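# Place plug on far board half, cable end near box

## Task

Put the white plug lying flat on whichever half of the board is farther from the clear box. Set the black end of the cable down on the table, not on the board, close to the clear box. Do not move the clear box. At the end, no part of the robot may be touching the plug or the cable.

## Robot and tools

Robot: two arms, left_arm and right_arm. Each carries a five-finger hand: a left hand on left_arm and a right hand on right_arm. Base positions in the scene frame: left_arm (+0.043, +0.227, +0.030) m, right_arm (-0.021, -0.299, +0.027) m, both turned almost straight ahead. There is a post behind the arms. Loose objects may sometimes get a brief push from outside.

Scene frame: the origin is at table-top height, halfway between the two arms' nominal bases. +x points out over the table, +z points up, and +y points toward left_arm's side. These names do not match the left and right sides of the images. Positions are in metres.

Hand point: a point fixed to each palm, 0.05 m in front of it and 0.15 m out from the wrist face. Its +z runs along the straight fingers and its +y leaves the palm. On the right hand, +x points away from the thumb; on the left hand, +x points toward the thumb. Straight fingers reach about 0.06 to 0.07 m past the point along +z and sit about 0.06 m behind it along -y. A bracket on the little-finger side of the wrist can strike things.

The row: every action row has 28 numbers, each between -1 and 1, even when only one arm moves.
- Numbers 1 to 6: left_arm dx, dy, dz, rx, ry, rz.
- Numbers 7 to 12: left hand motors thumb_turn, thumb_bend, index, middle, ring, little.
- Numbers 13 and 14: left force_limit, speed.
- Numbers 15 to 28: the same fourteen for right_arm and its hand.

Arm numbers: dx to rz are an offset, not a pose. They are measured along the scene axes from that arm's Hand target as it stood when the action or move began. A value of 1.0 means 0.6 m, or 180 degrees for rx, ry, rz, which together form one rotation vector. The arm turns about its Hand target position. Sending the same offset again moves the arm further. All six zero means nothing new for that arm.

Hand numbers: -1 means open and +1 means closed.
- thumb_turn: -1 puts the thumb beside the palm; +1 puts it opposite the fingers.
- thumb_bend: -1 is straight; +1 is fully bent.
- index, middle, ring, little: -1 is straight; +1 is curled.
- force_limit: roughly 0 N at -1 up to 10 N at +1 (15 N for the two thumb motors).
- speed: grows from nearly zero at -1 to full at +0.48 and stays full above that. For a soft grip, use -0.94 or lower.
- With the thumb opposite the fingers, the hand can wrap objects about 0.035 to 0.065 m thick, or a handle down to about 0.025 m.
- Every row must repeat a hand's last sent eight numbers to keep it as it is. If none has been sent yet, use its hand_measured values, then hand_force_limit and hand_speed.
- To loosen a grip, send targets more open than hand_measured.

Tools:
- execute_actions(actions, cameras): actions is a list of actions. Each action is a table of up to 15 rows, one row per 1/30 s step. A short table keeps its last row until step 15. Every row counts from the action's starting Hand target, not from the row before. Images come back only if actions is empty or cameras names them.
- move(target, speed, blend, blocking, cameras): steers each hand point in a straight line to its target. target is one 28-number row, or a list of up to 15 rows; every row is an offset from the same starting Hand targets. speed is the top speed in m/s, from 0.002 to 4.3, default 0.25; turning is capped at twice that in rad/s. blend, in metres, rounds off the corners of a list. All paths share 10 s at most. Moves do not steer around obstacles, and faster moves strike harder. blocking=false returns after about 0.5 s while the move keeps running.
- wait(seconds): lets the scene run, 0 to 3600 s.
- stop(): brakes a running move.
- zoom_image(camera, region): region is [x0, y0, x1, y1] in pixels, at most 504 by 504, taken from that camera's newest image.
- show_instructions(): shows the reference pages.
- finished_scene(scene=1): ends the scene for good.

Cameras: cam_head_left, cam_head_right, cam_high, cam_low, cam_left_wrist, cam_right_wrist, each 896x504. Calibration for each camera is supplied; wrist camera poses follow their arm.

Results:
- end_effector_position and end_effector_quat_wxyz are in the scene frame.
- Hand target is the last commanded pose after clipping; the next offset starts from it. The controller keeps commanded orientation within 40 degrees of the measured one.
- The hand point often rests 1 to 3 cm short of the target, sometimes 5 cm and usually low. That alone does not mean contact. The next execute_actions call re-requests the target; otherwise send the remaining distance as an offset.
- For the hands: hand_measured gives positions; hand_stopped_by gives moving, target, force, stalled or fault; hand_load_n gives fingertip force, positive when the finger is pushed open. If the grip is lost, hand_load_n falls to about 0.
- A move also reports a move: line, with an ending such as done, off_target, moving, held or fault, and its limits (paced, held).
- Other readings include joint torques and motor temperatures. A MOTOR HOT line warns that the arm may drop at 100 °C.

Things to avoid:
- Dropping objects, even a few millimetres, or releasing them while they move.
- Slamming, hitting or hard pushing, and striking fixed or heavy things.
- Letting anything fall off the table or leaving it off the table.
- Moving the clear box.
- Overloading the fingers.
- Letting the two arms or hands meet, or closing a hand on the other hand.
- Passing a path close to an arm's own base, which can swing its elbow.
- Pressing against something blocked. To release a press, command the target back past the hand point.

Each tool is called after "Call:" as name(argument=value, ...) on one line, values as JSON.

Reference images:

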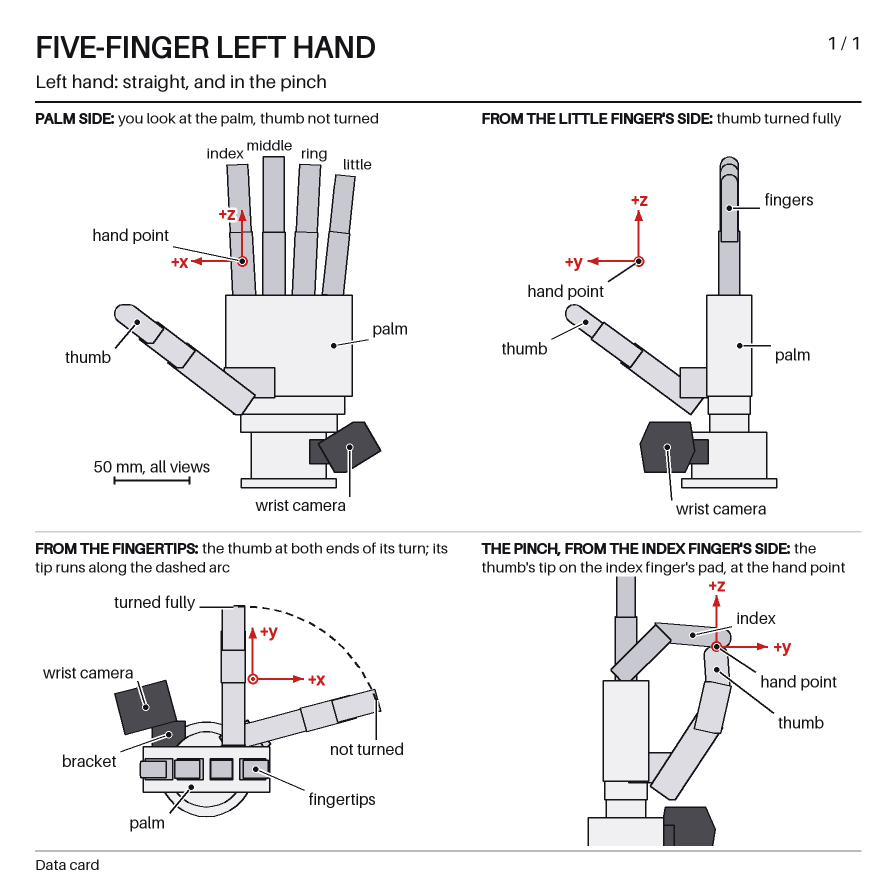

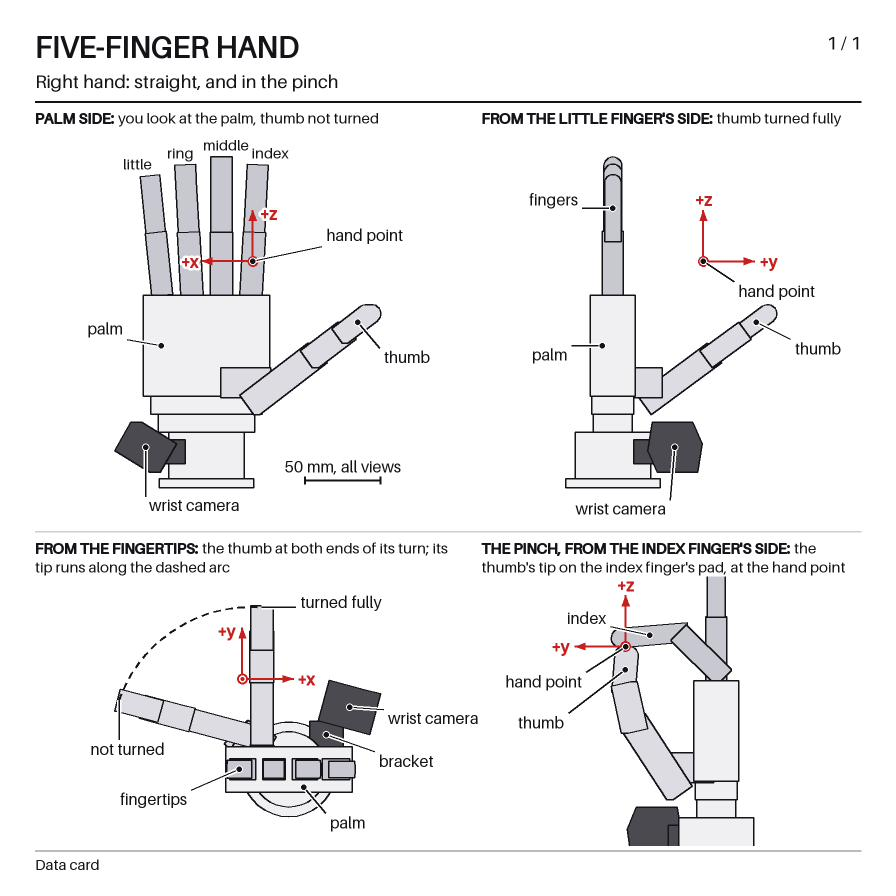

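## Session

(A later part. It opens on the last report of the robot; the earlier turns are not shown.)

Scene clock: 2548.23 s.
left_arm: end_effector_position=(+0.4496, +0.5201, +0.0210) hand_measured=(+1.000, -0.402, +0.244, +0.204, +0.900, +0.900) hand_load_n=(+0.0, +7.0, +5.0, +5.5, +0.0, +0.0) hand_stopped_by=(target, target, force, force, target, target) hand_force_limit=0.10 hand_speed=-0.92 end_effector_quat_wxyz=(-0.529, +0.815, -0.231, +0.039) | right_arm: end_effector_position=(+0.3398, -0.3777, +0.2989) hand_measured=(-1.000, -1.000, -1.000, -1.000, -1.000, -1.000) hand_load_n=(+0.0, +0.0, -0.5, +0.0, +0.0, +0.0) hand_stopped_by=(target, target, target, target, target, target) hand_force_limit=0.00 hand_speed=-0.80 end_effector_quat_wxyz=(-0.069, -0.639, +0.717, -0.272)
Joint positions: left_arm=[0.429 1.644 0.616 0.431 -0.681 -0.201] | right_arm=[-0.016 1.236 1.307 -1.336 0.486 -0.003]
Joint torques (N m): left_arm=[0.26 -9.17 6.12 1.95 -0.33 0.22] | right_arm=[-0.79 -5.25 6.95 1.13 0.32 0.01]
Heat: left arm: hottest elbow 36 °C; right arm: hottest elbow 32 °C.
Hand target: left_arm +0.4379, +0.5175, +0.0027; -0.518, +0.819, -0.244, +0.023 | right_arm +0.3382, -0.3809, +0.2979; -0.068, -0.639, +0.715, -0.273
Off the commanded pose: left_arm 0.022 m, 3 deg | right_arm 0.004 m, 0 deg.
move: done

Call:
move(target=[0.0235,0.004,0.12,0,0,0,1,-0.4,0.53,0.53,0.9,0.9,0.1,-0.92,0,0,0,0,0,0,-1,-1,-1,-1,-1,-1,0,-0.8], speed=0.08, cameras=["cam_left_wrist","cam_low","cam_high"])

Scene clock: 2556.33 s.
left_arm: end_effector_position=(+0.4362, +0.5144, +0.0589) hand_measured=(+1.000, -0.402, +0.244, +0.204, +0.900, +0.900) hand_load_n=(+0.0, +8.0, +5.0, +4.5, +0.5, +0.0) hand_stopped_by=(target, target, force, force, target, target) hand_force_limit=0.10 hand_speed=-0.92 end_effector_quat_wxyz=(-0.509, +0.825, -0.247, +0.014) | right_arm: end_effector_position=(+0.3398, -0.3777, +0.2989) hand_measured=(-1.000, -1.000, -1.000, -1.000, -1.000, -1.000) hand_load_n=(+0.0, +0.0, +0.0, +0.0, +0.0, +0.0) hand_stopped_by=(target, target, target, target, target, target) hand_force_limit=0.00 hand_speed=-0.80 end_effector_quat_wxyz=(-0.069, -0.639, +0.717, -0.272)
Joint positions: left_arm=[0.429 1.498 0.65 0.177 -0.685 -0.201] | right_arm=[-0.016 1.236 1.307 -1.336 0.486 -0.003]
Joint torques (N m): left_arm=[-0.5 -10.87 12.37 1.39 -0.58 0.14] | right_arm=[-0.56 -5.19 6.93 1.1 0.34 -0.01]
Heat: left arm: hottest elbow 35 °C; right arm: hottest elbow 32 °C.
Hand target: left_arm +0.4520, +0.5199, +0.0747; -0.518, +0.819, -0.244, +0.023 | right_arm +0.3382, -0.3809, +0.2979; -0.068, -0.639, +0.715, -0.273
Off the commanded pose: left_arm 0.023 m, 2 deg | right_arm 0.004 m, 0 deg.
move: off_target (left_arm)
cam_left_wrist: T_world_to_cam=[[0.64775, 0.20821, 0.73286, -0.43419], [0.49759, -0.84404, -0.2, 0.23381], [0.57692, 0.49421, -0.65033, -0.35019]] pos_world=[0.36693, 0.46082, 0.13722]
Images, in order (width x height): cam_high 896x504, cam_low 896x504, cam_left_wrist 896x504.

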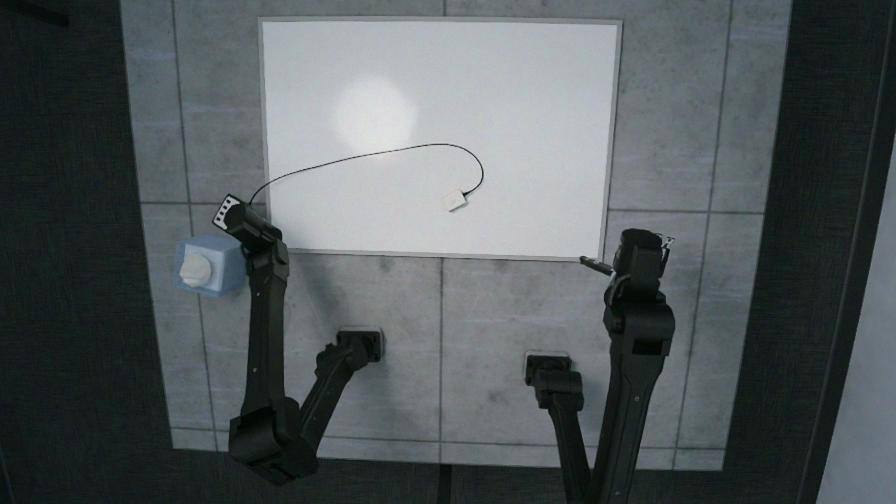

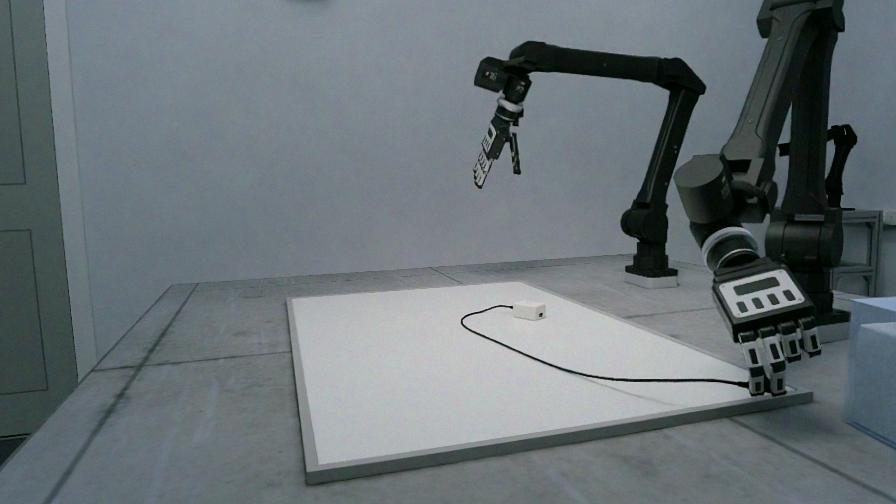

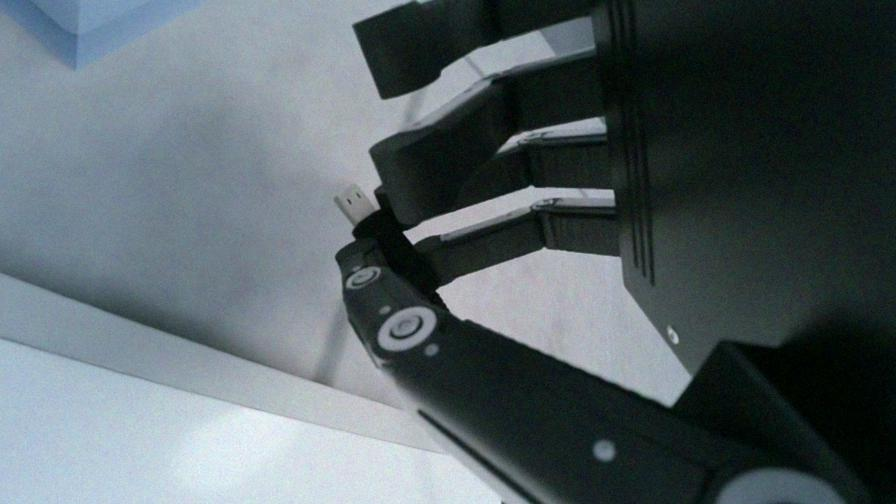

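Call:
move(target=[[0,-0.005,0,0,0,0.156,1,-0.4,0.53,0.53,0.9,0.9,0.1,-0.92,0,0,0,0,0,0,-1,-1,-1,-1,-1,-1,0,-0.8],[-0.06,-0.013,0,0,0,0.156,1,-0.4,0.53,0.53,0.9,0.9,0.1,-0.92,0,0,0,0,0,0,-1,-1,-1,-1,-1,-1,0,-0.8]], speed=0.1, blend=[0.01,0], cameras=["cam_left_wrist","cam_low","cam_high"])

Scene clock: 2577.13 s.
left_arm: end_effector_position=(+0.4186, +0.5102, +0.0748) hand_measured=(+1.000, -0.402, +0.244, +0.204, +0.900, +0.900) hand_load_n=(+0.0, +8.0, +4.5, +4.5, +0.0, +0.0) hand_stopped_by=(target, target, force, force, target, target) hand_force_limit=0.10 hand_speed=-0.92 end_effector_quat_wxyz=(-0.508, +0.854, -0.046, -0.108) | right_arm: end_effector_position=(+0.3398, -0.3777, +0.2989) hand_measured=(-1.000, -1.000, -1.000, -1.000, -1.000, -1.000) hand_load_n=(+0.0, +0.0, +0.0, +0.0, +0.0, +0.0) hand_stopped_by=(target, target, target, target, target, target) hand_force_limit=0.00 hand_speed=-0.80 end_effector_quat_wxyz=(-0.069, -0.639, +0.717, -0.272)
Joint positions: left_arm=[0.337 1.573 0.872 -0.508 -1.055 -0.898] | right_arm=[-0.016 1.236 1.307 -1.336 0.486 -0.003]
Joint torques (N m): left_arm=[0.32 -12.57 8.34 1.46 -0.85 0.01] | right_arm=[-0.73 -4.95 6.97 1.18 0.34 -0.01]
Heat: left arm: hottest elbow 36 °C; right arm: hottest elbow 32 °C.
Hand target: left_arm +0.4160, +0.5122, +0.0749; -0.508, +0.854, -0.037, -0.104 | right_arm +0.3382, -0.3809, +0.2979; -0.068, -0.639, +0.715, -0.273
Off the commanded pose: left_arm 0.003 m, 1 deg | right_arm 0.004 m, 0 deg.
move: done
cam_left_wrist: T_world_to_cam=[[0.48273, 0.46424, 0.7426, -0.49596], [0.82779, -0.51867, -0.21386, -0.06103], [0.28588, 0.71796, -0.63467, -0.3211]] pos_world=[0.38173, 0.42912, 0.15146]
Images, in order (width x height): cam_high 896x504, cam_low 896x504, cam_left_wrist 896x504.

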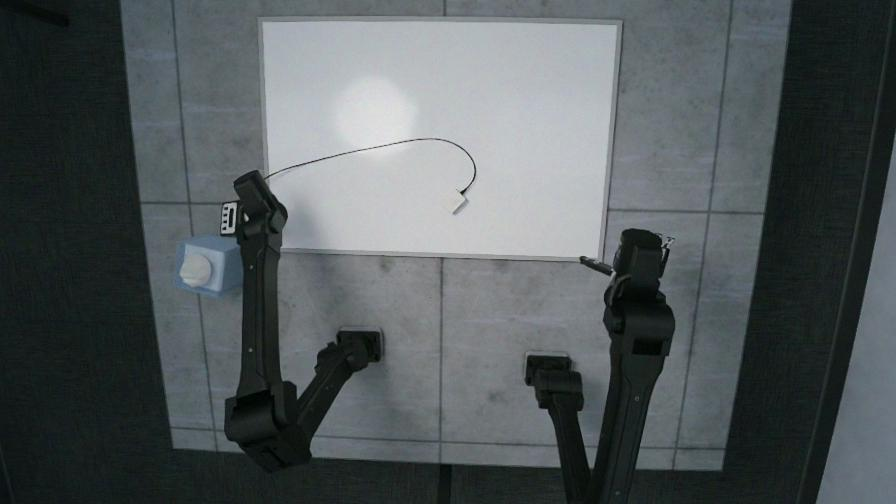

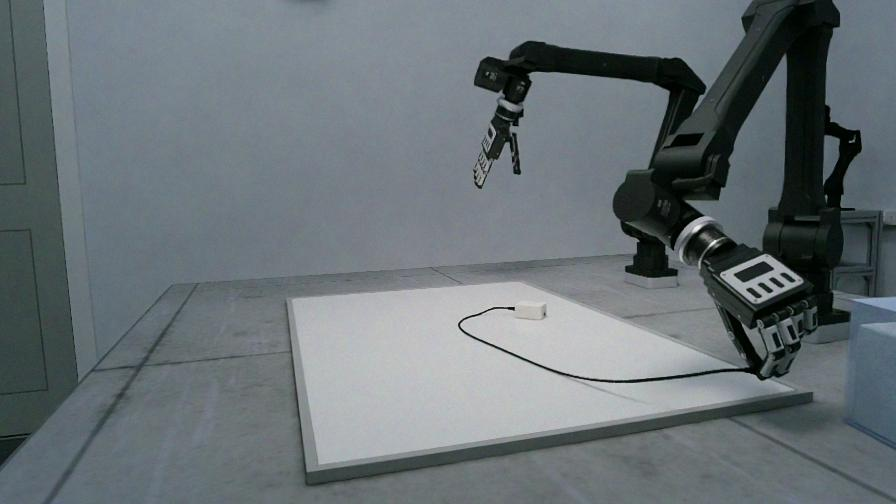

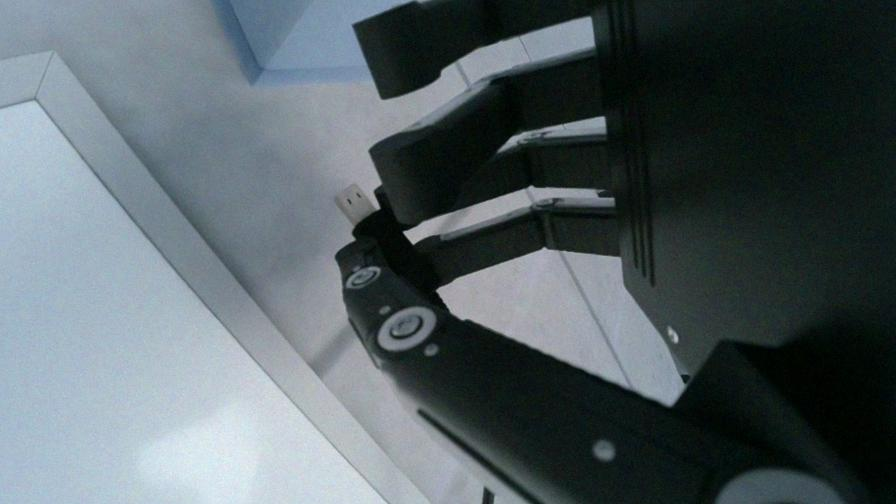

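Call:
move(target=[-0.028,0.009,-0.07,0,0,0,1,-0.4,0.53,0.53,0.9,0.9,0.1,-0.92,0,0,0,0,0,0,-1,-1,-1,-1,-1,-1,0,-0.8], speed=0.08, cameras=["cam_left_wrist","cam_low","cam_high"])

Call:
zoom_image(camera="cam_low", region=[700, 320, 880, 440])

Scene clock: 2622.37 s.
left_arm: end_effector_position=(+0.4053, +0.5171, +0.0431) hand_measured=(+1.000, -0.402, +0.244, +0.204, +0.900, +0.900) hand_load_n=(+0.0, +8.5, +4.5, +4.5, +0.5, +0.0) hand_stopped_by=(target, target, force, force, target, target) hand_force_limit=0.10 hand_speed=-0.92 end_effector_quat_wxyz=(-0.513, +0.853, -0.030, -0.094) | right_arm: end_effector_position=(+0.3398, -0.3777, +0.2989) hand_measured=(-1.000, -1.000, -1.000, -1.000, -1.000, -1.000) hand_load_n=(+0.0, +0.0, +0.0, +0.0, +0.0, +0.0) hand_stopped_by=(target, target, target, target, target, target) hand_force_limit=0.00 hand_speed=-0.80 end_effector_quat_wxyz=(-0.069, -0.639, +0.717, -0.272)
Joint positions: left_arm=[0.365 1.605 0.785 -0.322 -1.044 -0.869] | right_arm=[-0.016 1.236 1.307 -1.336 0.486 -0.003]
Joint torques (N m): left_arm=[0.38 -10.23 7.62 1.54 -0.81 0.21] | right_arm=[-0.44 -5.13 6.94 1.14 0.33 0.01]
Heat: left arm: hottest elbow 37 °C; right arm: hottest elbow 33 °C.
Hand target: left_arm +0.3992, +0.5176, +0.0329; -0.508, +0.854, -0.037, -0.104 | right_arm +0.3382, -0.3809, +0.2979; -0.068, -0.639, +0.715, -0.273
Off the commanded pose: left_arm 0.012 m, 2 deg | right_arm 0.004 m, 0 deg.
move: off_target (left_arm)
cam_left_wrist: T_world_to_cam=[[0.44739, 0.46071, 0.76654, -0.45401], [0.84124, -0.50772, -0.18584, -0.06556], [0.30357, 0.72798, -0.61472, -0.35567]] pos_world=[0.36624, 0.43481, 0.11719]
Images, in order (width x height): cam_high 896x504, cam_low 896x504, cam_left_wrist 896x504.

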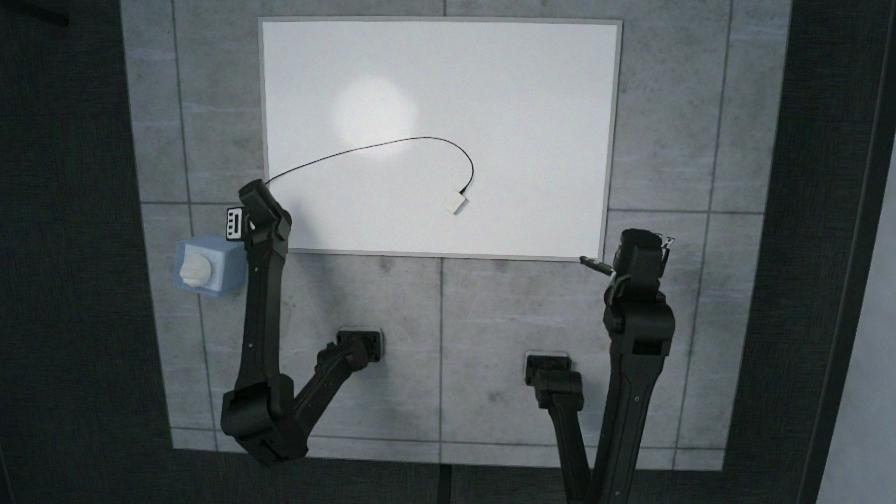

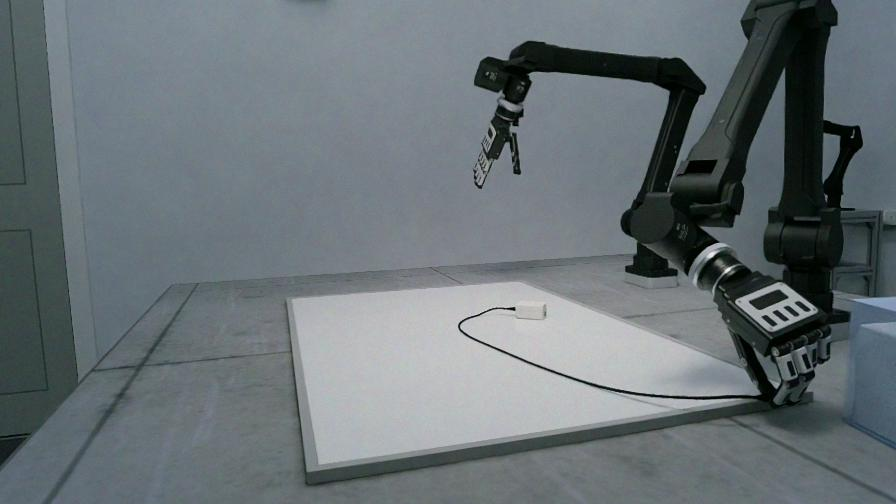

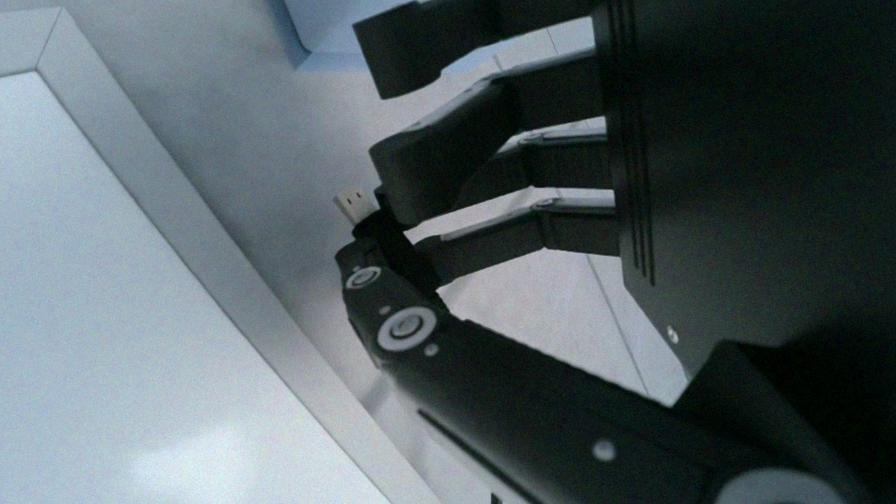

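Scaled by 2.800 from the camera's image (finer frame: 1280x720).

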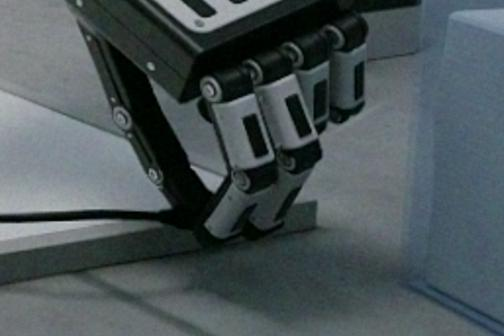

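Call:
move(target=[-0.004,0.002,-0.03,0,0,0,1,-0.4,0.53,0.53,0.9,0.9,0.1,-0.92,0,0,0,0,0,0,-1,-1,-1,-1,-1,-1,0,-0.8], speed=0.05, cameras=["cam_left_wrist","cam_low"])

Call:
zoom_image(camera="cam_low", region=[700, 320, 880, 440])

Scene clock: 2639.13 s.
left_arm: end_effector_position=(+0.4039, +0.5182, +0.0251) hand_measured=(+1.000, -0.402, +0.244, +0.204, +0.900, +0.900) hand_load_n=(+0.0, +8.5, +5.0, +4.5, +0.0, +0.5) hand_stopped_by=(target, target, force, force, target, target) hand_force_limit=0.10 hand_speed=-0.92 end_effector_quat_wxyz=(-0.513, +0.853, -0.031, -0.093) | right_arm: end_effector_position=(+0.3398, -0.3777, +0.2989) hand_measured=(-1.000, -1.000, -1.000, -1.000, -1.000, -1.000) hand_load_n=(+0.0, +0.0, +0.0, +0.0, +0.0, +0.0) hand_stopped_by=(target, target, target, target, target, target) hand_force_limit=0.00 hand_speed=-0.80 end_effector_quat_wxyz=(-0.069, -0.639, +0.717, -0.272)
Joint positions: left_arm=[0.369 1.645 0.766 -0.255 -1.042 -0.859] | right_arm=[-0.016 1.236 1.307 -1.336 0.486 -0.003]
Joint torques (N m): left_arm=[0.44 -10.4 7.09 1.58 -0.81 0.21] | right_arm=[-0.21 -4.89 6.98 1.11 0.32 0]
Heat: left arm: hottest elbow 36 °C; right arm: hottest elbow 33 °C.
Hand target: left_arm +0.3969, +0.5188, +0.0148; -0.508, +0.854, -0.037, -0.104 | right_arm +0.3382, -0.3809, +0.2979; -0.068, -0.639, +0.715, -0.273
Off the commanded pose: left_arm 0.012 m, 2 deg | right_arm 0.004 m, 0 deg.
move: off_target (left_arm)
cam_left_wrist: T_world_to_cam=[[0.44744, 0.46011, 0.76687, -0.43979], [0.84082, -0.50856, -0.18546, -0.06652], [0.30467, 0.72778, -0.61442, -0.36739]] pos_world=[0.36464, 0.43591, 0.0992]
Images, in order (width x height): cam_low 896x504, cam_left_wrist 896x504.

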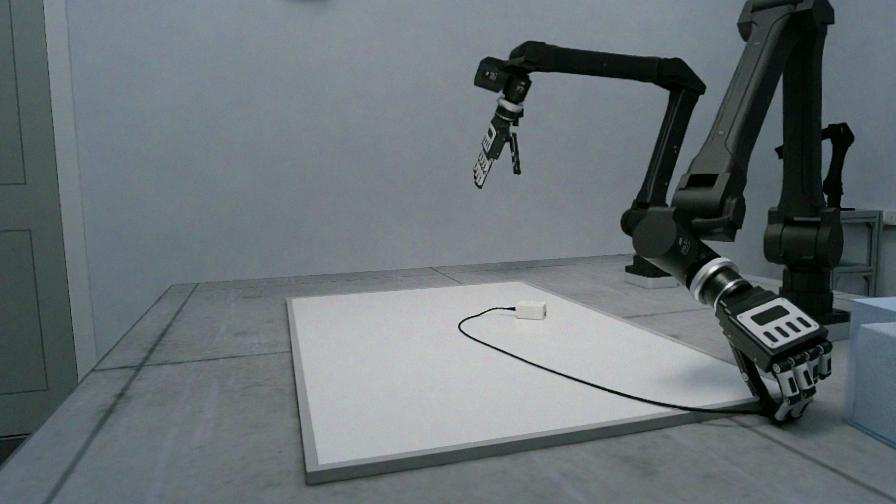

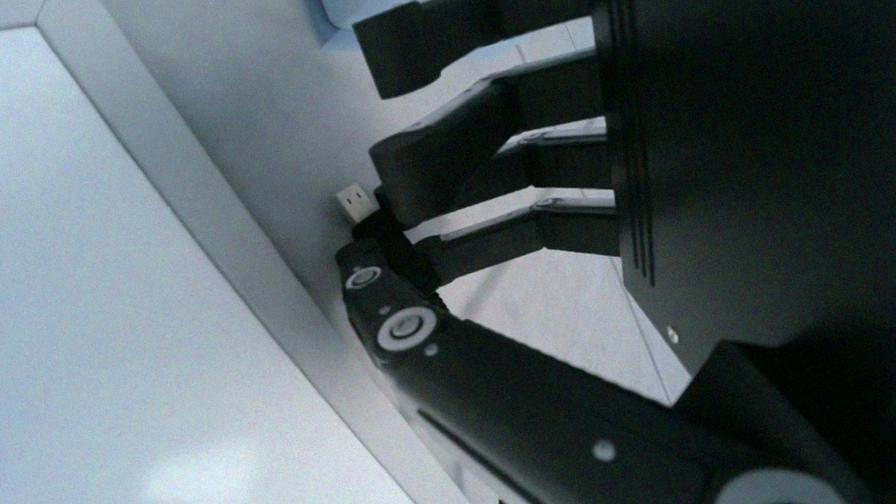

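Scaled by 2.800 from the camera's image (finer frame: 1280x720).

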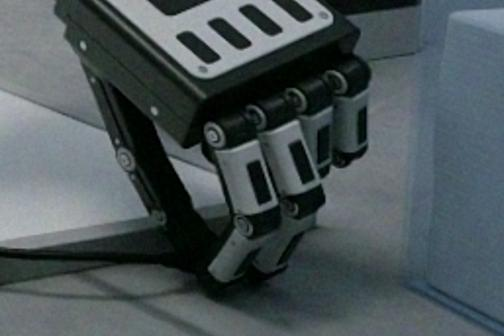

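Call:
move(target=[-0.002,0.008,-0.012,0,0,0,1,-0.4,0.53,0.53,0.9,0.9,0.1,-0.92,0,0,0,0,0,0,-1,-1,-1,-1,-1,-1,0,-0.8], speed=0.03, cameras=["cam_left_wrist","cam_low"])

Call:
zoom_image(camera="cam_low", region=[700, 320, 880, 440])

Scene clock: 2660.23 s.
left_arm: end_effector_position=(+0.4062, +0.5246, +0.0228) hand_measured=(+1.000, -0.402, +0.244, +0.204, +0.900, +0.900) hand_load_n=(+0.0, +8.0, +4.5, +5.0, +0.0, +0.0) hand_stopped_by=(target, target, force, force, target, target) hand_force_limit=0.10 hand_speed=-0.92 end_effector_quat_wxyz=(-0.515, +0.852, -0.028, -0.089) | right_arm: end_effector_position=(+0.3398, -0.3777, +0.2989) hand_measured=(-1.000, -1.000, -1.000, -1.000, -1.000, -1.000) hand_load_n=(+0.0, -0.5, +0.0, +0.5, +0.0, +0.0) hand_stopped_by=(target, target, target, target, target, target) hand_force_limit=0.00 hand_speed=-0.80 end_effector_quat_wxyz=(-0.069, -0.639, +0.717, -0.272)
Joint positions: left_arm=[0.381 1.657 0.766 -0.212 -1.037 -0.836] | right_arm=[-0.016 1.236 1.307 -1.336 0.486 -0.003]
Joint torques (N m): left_arm=[0.44 -10.05 6.49 1.66 -0.77 0.22] | right_arm=[-0.38 -5.01 6.84 1.16 0.33 -0.01]
Heat: left arm: hottest elbow 36 °C; right arm: hottest elbow 33 °C.
Hand target: left_arm +0.3956, +0.5237, +0.0076; -0.508, +0.854, -0.037, -0.104 | right_arm +0.3382, -0.3809, +0.2979; -0.068, -0.639, +0.715, -0.273
Off the commanded pose: left_arm 0.019 m, 2 deg | right_arm 0.004 m, 0 deg.
move: off_target (left_arm)
cam_left_wrist: T_world_to_cam=[[0.44024, 0.45599, 0.77347, -0.43707], [0.84235, -0.508, -0.17996, -0.06671], [0.31087, 0.73076, -0.60775, -0.37836]] pos_world=[0.36623, 0.4419, 0.09611]
Images, in order (width x height): cam_low 896x504, cam_left_wrist 896x504.

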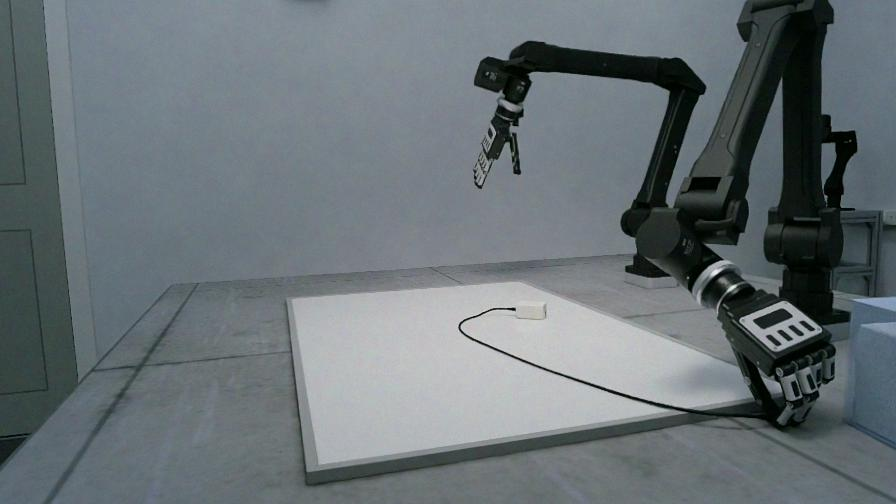

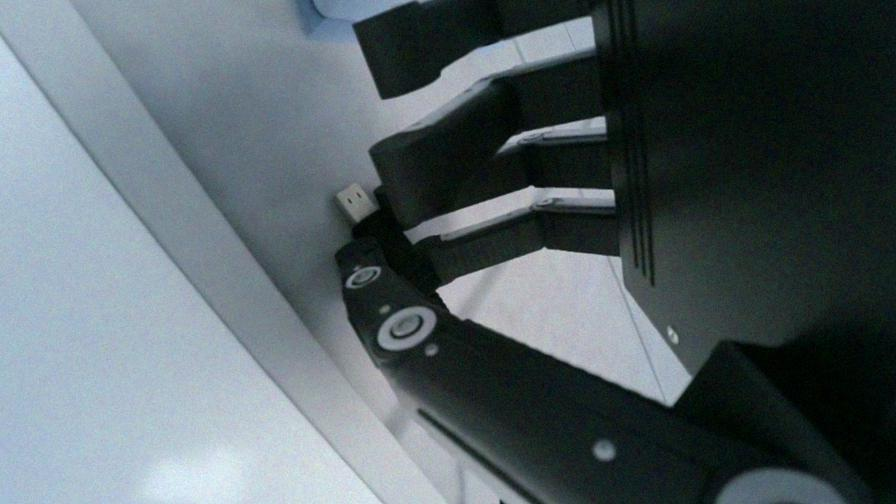

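Scaled by 2.800 from the camera's image (finer frame: 1280x720).

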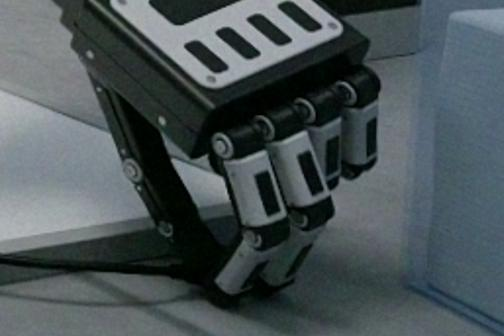

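Call:
move(target=[-0.003,0,-0.008,0,0,0,1,-0.4,0.53,0.53,0.9,0.9,0.1,-0.92,0,0,0,0,0,0,-1,-1,-1,-1,-1,-1,0,-0.8], speed=0.03)

Scene clock: 2667.23 s.
left_arm: end_effector_position=(+0.4066, +0.5248, +0.0224) hand_measured=(+1.000, -0.402, +0.244, +0.204, +0.900, +0.900) hand_load_n=(+0.0, +8.0, +5.0, +5.0, +0.0, +0.0) hand_stopped_by=(target, target, force, force, target, target) hand_force_limit=0.10 hand_speed=-0.92 end_effector_quat_wxyz=(-0.517, +0.851, -0.027, -0.086) | right_arm: end_effector_position=(+0.3398, -0.3777, +0.2989) hand_measured=(-1.000, -1.000, -1.000, -1.000, -1.000, -1.000) hand_load_n=(+0.0, +0.0, +0.0, +0.0, +0.0, +0.0) hand_stopped_by=(target, target, target, target, target, target) hand_force_limit=0.00 hand_speed=-0.80 end_effector_quat_wxyz=(-0.069, -0.639, +0.717, -0.272)
Joint positions: left_arm=[0.381 1.657 0.76 -0.194 -1.038 -0.83] | right_arm=[-0.016 1.236 1.307 -1.336 0.486 -0.003]
Joint torques (N m): left_arm=[0.56 -9.29 6.27 1.66 -0.71 0.14] | right_arm=[-0.5 -5.25 6.91 1.2 0.34 0.01]
Heat: left arm: hottest elbow 36 °C; right arm: hottest elbow 33 °C.
Hand target: left_arm +0.3939, +0.5236, +0.0028; -0.508, +0.854, -0.037, -0.104 | right_arm +0.3382, -0.3809, +0.2979; -0.068, -0.639, +0.715, -0.273
Off the commanded pose: left_arm 0.023 m, 3 deg | right_arm 0.004 m, 0 deg.
move: off_target (left_arm)

Call:
move(target=[-0.002,0,-0.008,0,0,0,1,-0.4,0.53,0.53,0.9,0.9,0.1,-0.92,0,0,0,0,0,0,-1,-1,-1,-1,-1,-1,0,-0.8], speed=0.03, cameras=["cam_left_wrist","cam_low"])

Call:
zoom_image(camera="cam_low", region=[740, 360, 840, 440])

Scene clock: 2682.37 s.
left_arm: end_effector_position=(+0.4069, +0.5253, +0.0223) hand_measured=(+1.000, -0.402, +0.244, +0.204, +0.900, +0.900) hand_load_n=(+0.0, +7.5, +4.5, +5.5, +0.0, +0.0) hand_stopped_by=(target, target, force, force, target, target) hand_force_limit=0.10 hand_speed=-0.92 end_effector_quat_wxyz=(-0.519, +0.850, -0.026, -0.083) | right_arm: end_effector_position=(+0.3398, -0.3777, +0.2989) hand_measured=(-1.000, -1.000, -1.000, -1.000, -1.000, -1.000) hand_load_n=(+0.0, +0.0, +0.0, +0.0, +0.0, +0.0) hand_stopped_by=(target, target, target, target, target, target) hand_force_limit=0.00 hand_speed=-0.80 end_effector_quat_wxyz=(-0.069, -0.639, +0.717, -0.272)
Joint positions: left_arm=[0.381 1.657 0.755 -0.178 -1.039 -0.825] | right_arm=[-0.016 1.236 1.307 -1.336 0.486 -0.003]
Joint torques (N m): left_arm=[0.56 -8.53 6.11 1.65 -0.63 0.14] | right_arm=[-0.73 -5.01 6.87 1.21 0.33 0]
Heat: left arm: hottest elbow 36 °C; right arm: hottest elbow 33 °C.
Hand target: left_arm +0.3927, +0.5237, -0.0019; -0.509, +0.854, -0.037, -0.104 | right_arm +0.3382, -0.3809, +0.2979; -0.068, -0.639, +0.715, -0.273
Off the commanded pose: left_arm 0.028 m, 3 deg | right_arm 0.004 m, 0 deg.
move: off_target (left_arm)
cam_left_wrist: T_world_to_cam=[[0.43295, 0.44682, 0.78289, -0.42979], [0.84239, -0.50968, -0.17496, -0.06623], [0.32084, 0.73524, -0.59706, -0.38599]] pos_world=[0.36571, 0.44208, 0.09443]
Images, in order (width x height): cam_low 896x504, cam_left_wrist 896x504.

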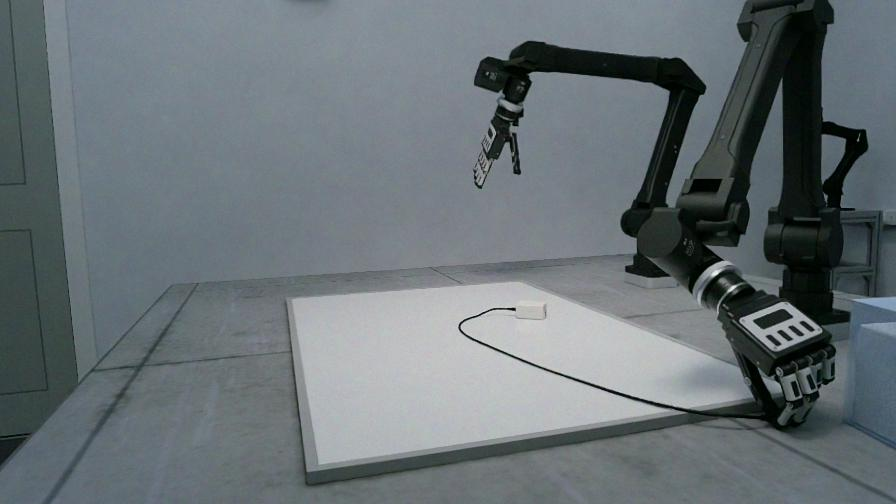

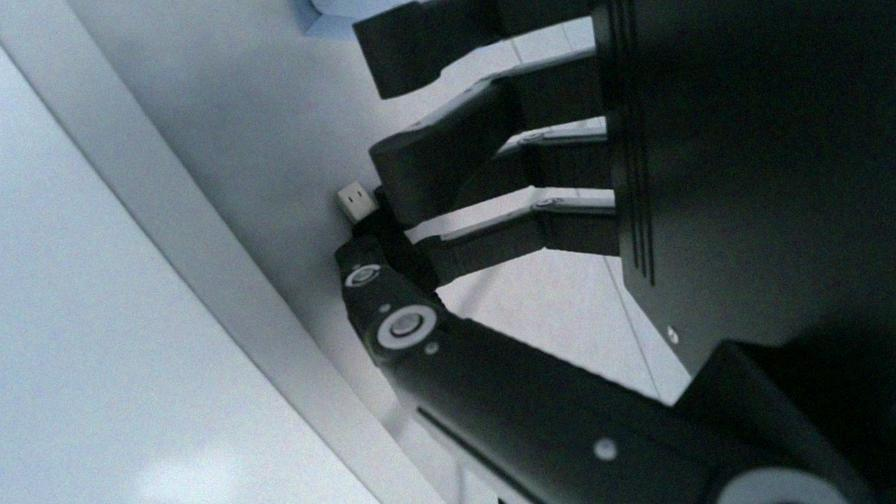

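Scaled by 5.040 from the camera's image (finer frame: 1280x720).

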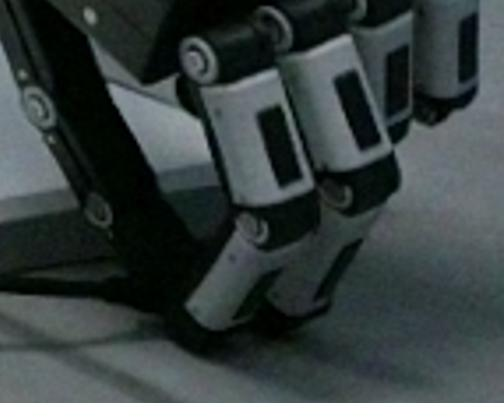

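Call:
move(target=[[0.003,0,0.018,0,0,0,1,-0.4,0.53,0.53,0.9,0.9,0.1,-0.92,0,0,0,0,0,0,-1,-1,-1,-1,-1,-1,0,-0.8],[0.003,0,0.018,0,0,0,1,-0.45,0.08,0.03,0.9,0.9,0.1,-0.9,0,0,0,0,0,0,-1,-1,-1,-1,-1,-1,0,-0.8]], speed=0.03, cameras=["cam_left_wrist","cam_low"])

Call:
zoom_image(camera="cam_left_wrist", region=[240, 120, 520, 360])

Scene clock: 2693.23 s.
left_arm: end_effector_position=(+0.4054, +0.5253, +0.0224) hand_measured=(+1.000, -0.450, +0.080, +0.032, +0.900, +0.900) hand_load_n=(+0.0, +0.0, -0.5, -4.5, +0.0, +0.0) hand_stopped_by=(target, target, target, target, target, target) hand_force_limit=0.10 hand_speed=-0.90 end_effector_quat_wxyz=(-0.520, +0.850, -0.027, -0.086) | right_arm: end_effector_position=(+0.3398, -0.3777, +0.2989) hand_measured=(-1.000, -1.000, -1.000, -1.000, -1.000, -1.000) hand_load_n=(+0.0, +0.0, +0.0, +0.0, +0.0, +0.0) hand_stopped_by=(target, target, target, target, target, target) hand_force_limit=0.00 hand_speed=-0.80 end_effector_quat_wxyz=(-0.069, -0.639, +0.717, -0.272)
Joint positions: left_arm=[0.381 1.656 0.755 -0.183 -1.043 -0.825] | right_arm=[-0.016 1.236 1.307 -1.336 0.486 -0.003]
Joint torques (N m): left_arm=[0.56 -10.34 7.19 0.53 -0.48 0.12] | right_arm=[-0.5 -5.01 6.93 1.13 0.33 -0.01]
Heat: left arm: hottest elbow 36 °C; right arm: hottest elbow 33 °C.
Hand target: left_arm +0.3945, +0.5236, +0.0088; -0.508, +0.854, -0.037, -0.104 | right_arm +0.3382, -0.3809, +0.2979; -0.068, -0.639, +0.715, -0.273
Off the commanded pose: left_arm 0.017 m, 3 deg | right_arm 0.004 m, 0 deg.
move: off_target (left_arm); target 2's new numbers were sent with left_arm's hand 0.017 m and 3 deg from that target
cam_left_wrist: T_world_to_cam=[[0.43705, 0.44668, 0.78069, -0.43078], [0.84214, -0.50806, -0.18076, -0.06566], [0.31589, 0.73645, -0.59821, -0.38416]] pos_world=[0.36492, 0.44198, 0.09463]
Images, in order (width x height): cam_low 896x504, cam_left_wrist 896x504.

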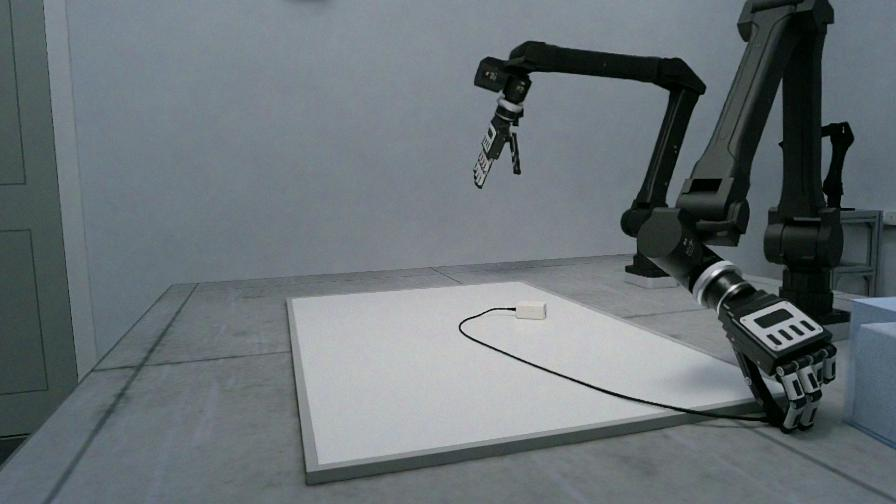

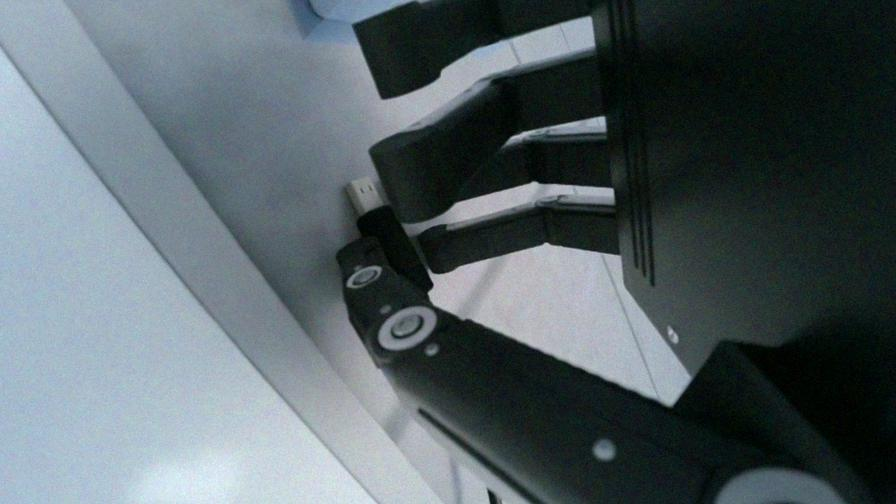

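Scaled by 1.800 from the camera's image (finer frame: 1280x720).

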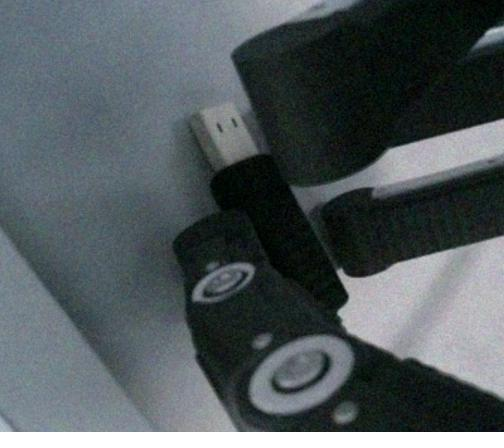

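Call:
move(target=[0,0,0.025,0,0,0,1,-0.52,-0.3,-0.3,0.9,0.9,0.1,-0.87,0,0,0,0,0,0,-1,-1,-1,-1,-1,-1,0,-0.8], speed=0.03, cameras=["cam_left_wrist","cam_low"])

Call:
zoom_image(camera="cam_left_wrist", region=[240, 120, 520, 360])

Scene clock: 2706.00 s.
left_arm: end_effector_position=(+0.3981, +0.5213, +0.0243) hand_measured=(+1.000, -0.520, -0.300, -0.300, +0.900, +0.900) hand_load_n=(+0.0, -0.5, +0.0, +0.0, +0.0, +0.0) hand_stopped_by=(target, target, target, target, target, target) hand_force_limit=0.10 hand_speed=-0.87 end_effector_quat_wxyz=(-0.512, +0.853, -0.037, -0.098) | right_arm: end_effector_position=(+0.3398, -0.3777, +0.2989) hand_measured=(-1.000, -1.000, -1.000, -1.000, -1.000, -1.000) hand_load_n=(+0.0, +0.0, +0.0, +0.0, +0.0, +0.0) hand_stopped_by=(target, target, target, target, target, target) hand_force_limit=0.00 hand_speed=-0.80 end_effector_quat_wxyz=(-0.069, -0.639, +0.717, -0.272)
Joint positions: left_arm=[0.381 1.64 0.755 -0.234 -1.038 -0.825] | right_arm=[-0.016 1.236 1.307 -1.336 0.486 -0.003]
Joint torques (N m): left_arm=[0.56 -11.87 8.13 0.72 -0.74 0.13] | right_arm=[-0.44 -5.19 6.97 1.16 0.35 -0.01]
Heat: left arm: hottest elbow 36 °C; right arm: hottest elbow 33 °C.
Hand target: left_arm +0.3945, +0.5236, +0.0239; -0.508, +0.854, -0.037, -0.104 | right_arm +0.3382, -0.3809, +0.2979; -0.068, -0.639, +0.715, -0.273
Off the commanded pose: left_arm 0.004 m, 1 deg | right_arm 0.004 m, 0 deg.
move: done
cam_left_wrist: T_world_to_cam=[[0.46137, 0.45934, 0.75904, -0.44302], [0.83519, -0.5135, -0.19691, -0.05515], [0.29931, 0.72479, -0.62055, -0.36456]] pos_world=[0.35958, 0.43941, 0.09918]
Images, in order (width x height): cam_low 896x504, cam_left_wrist 896x504.

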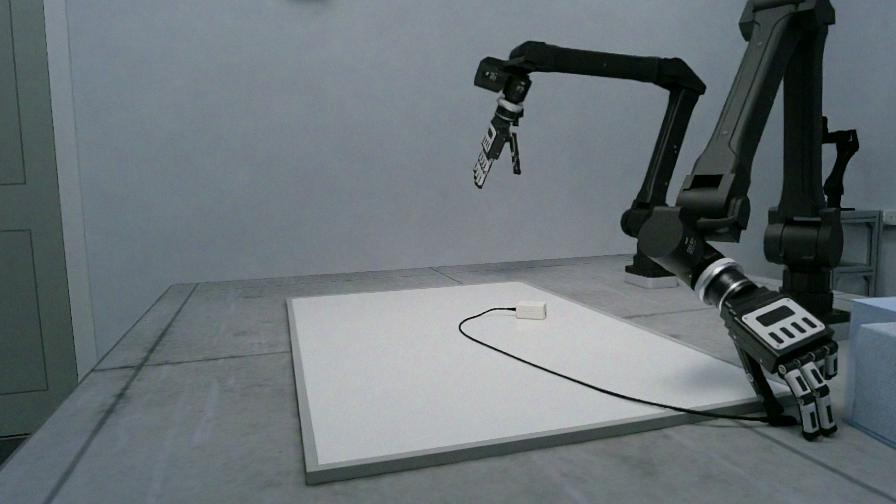

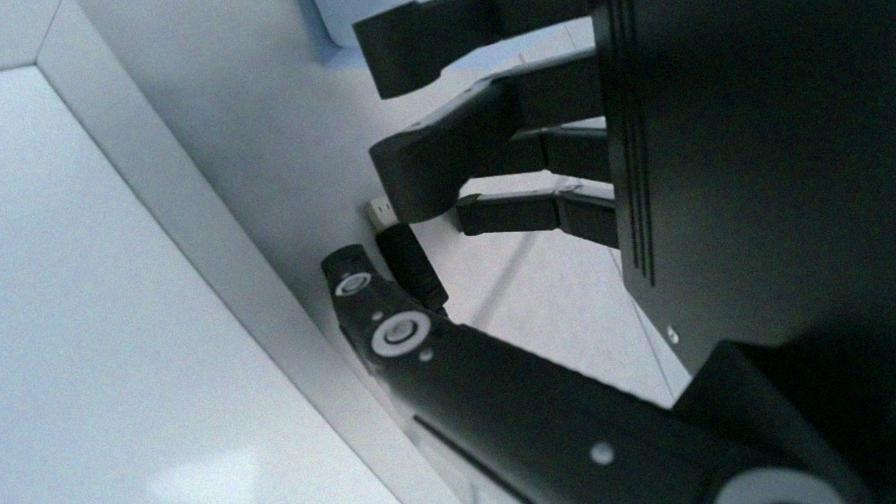

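Scaled by 1.800 from the camera's image (finer frame: 1280x720).

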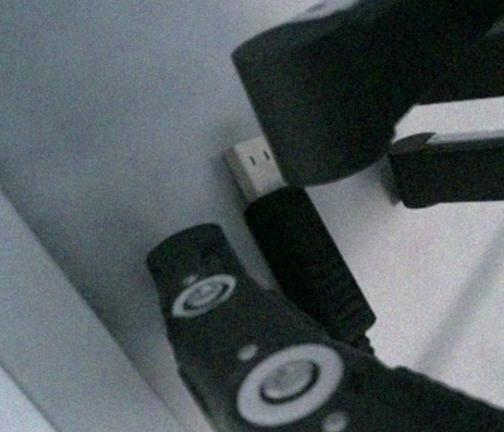

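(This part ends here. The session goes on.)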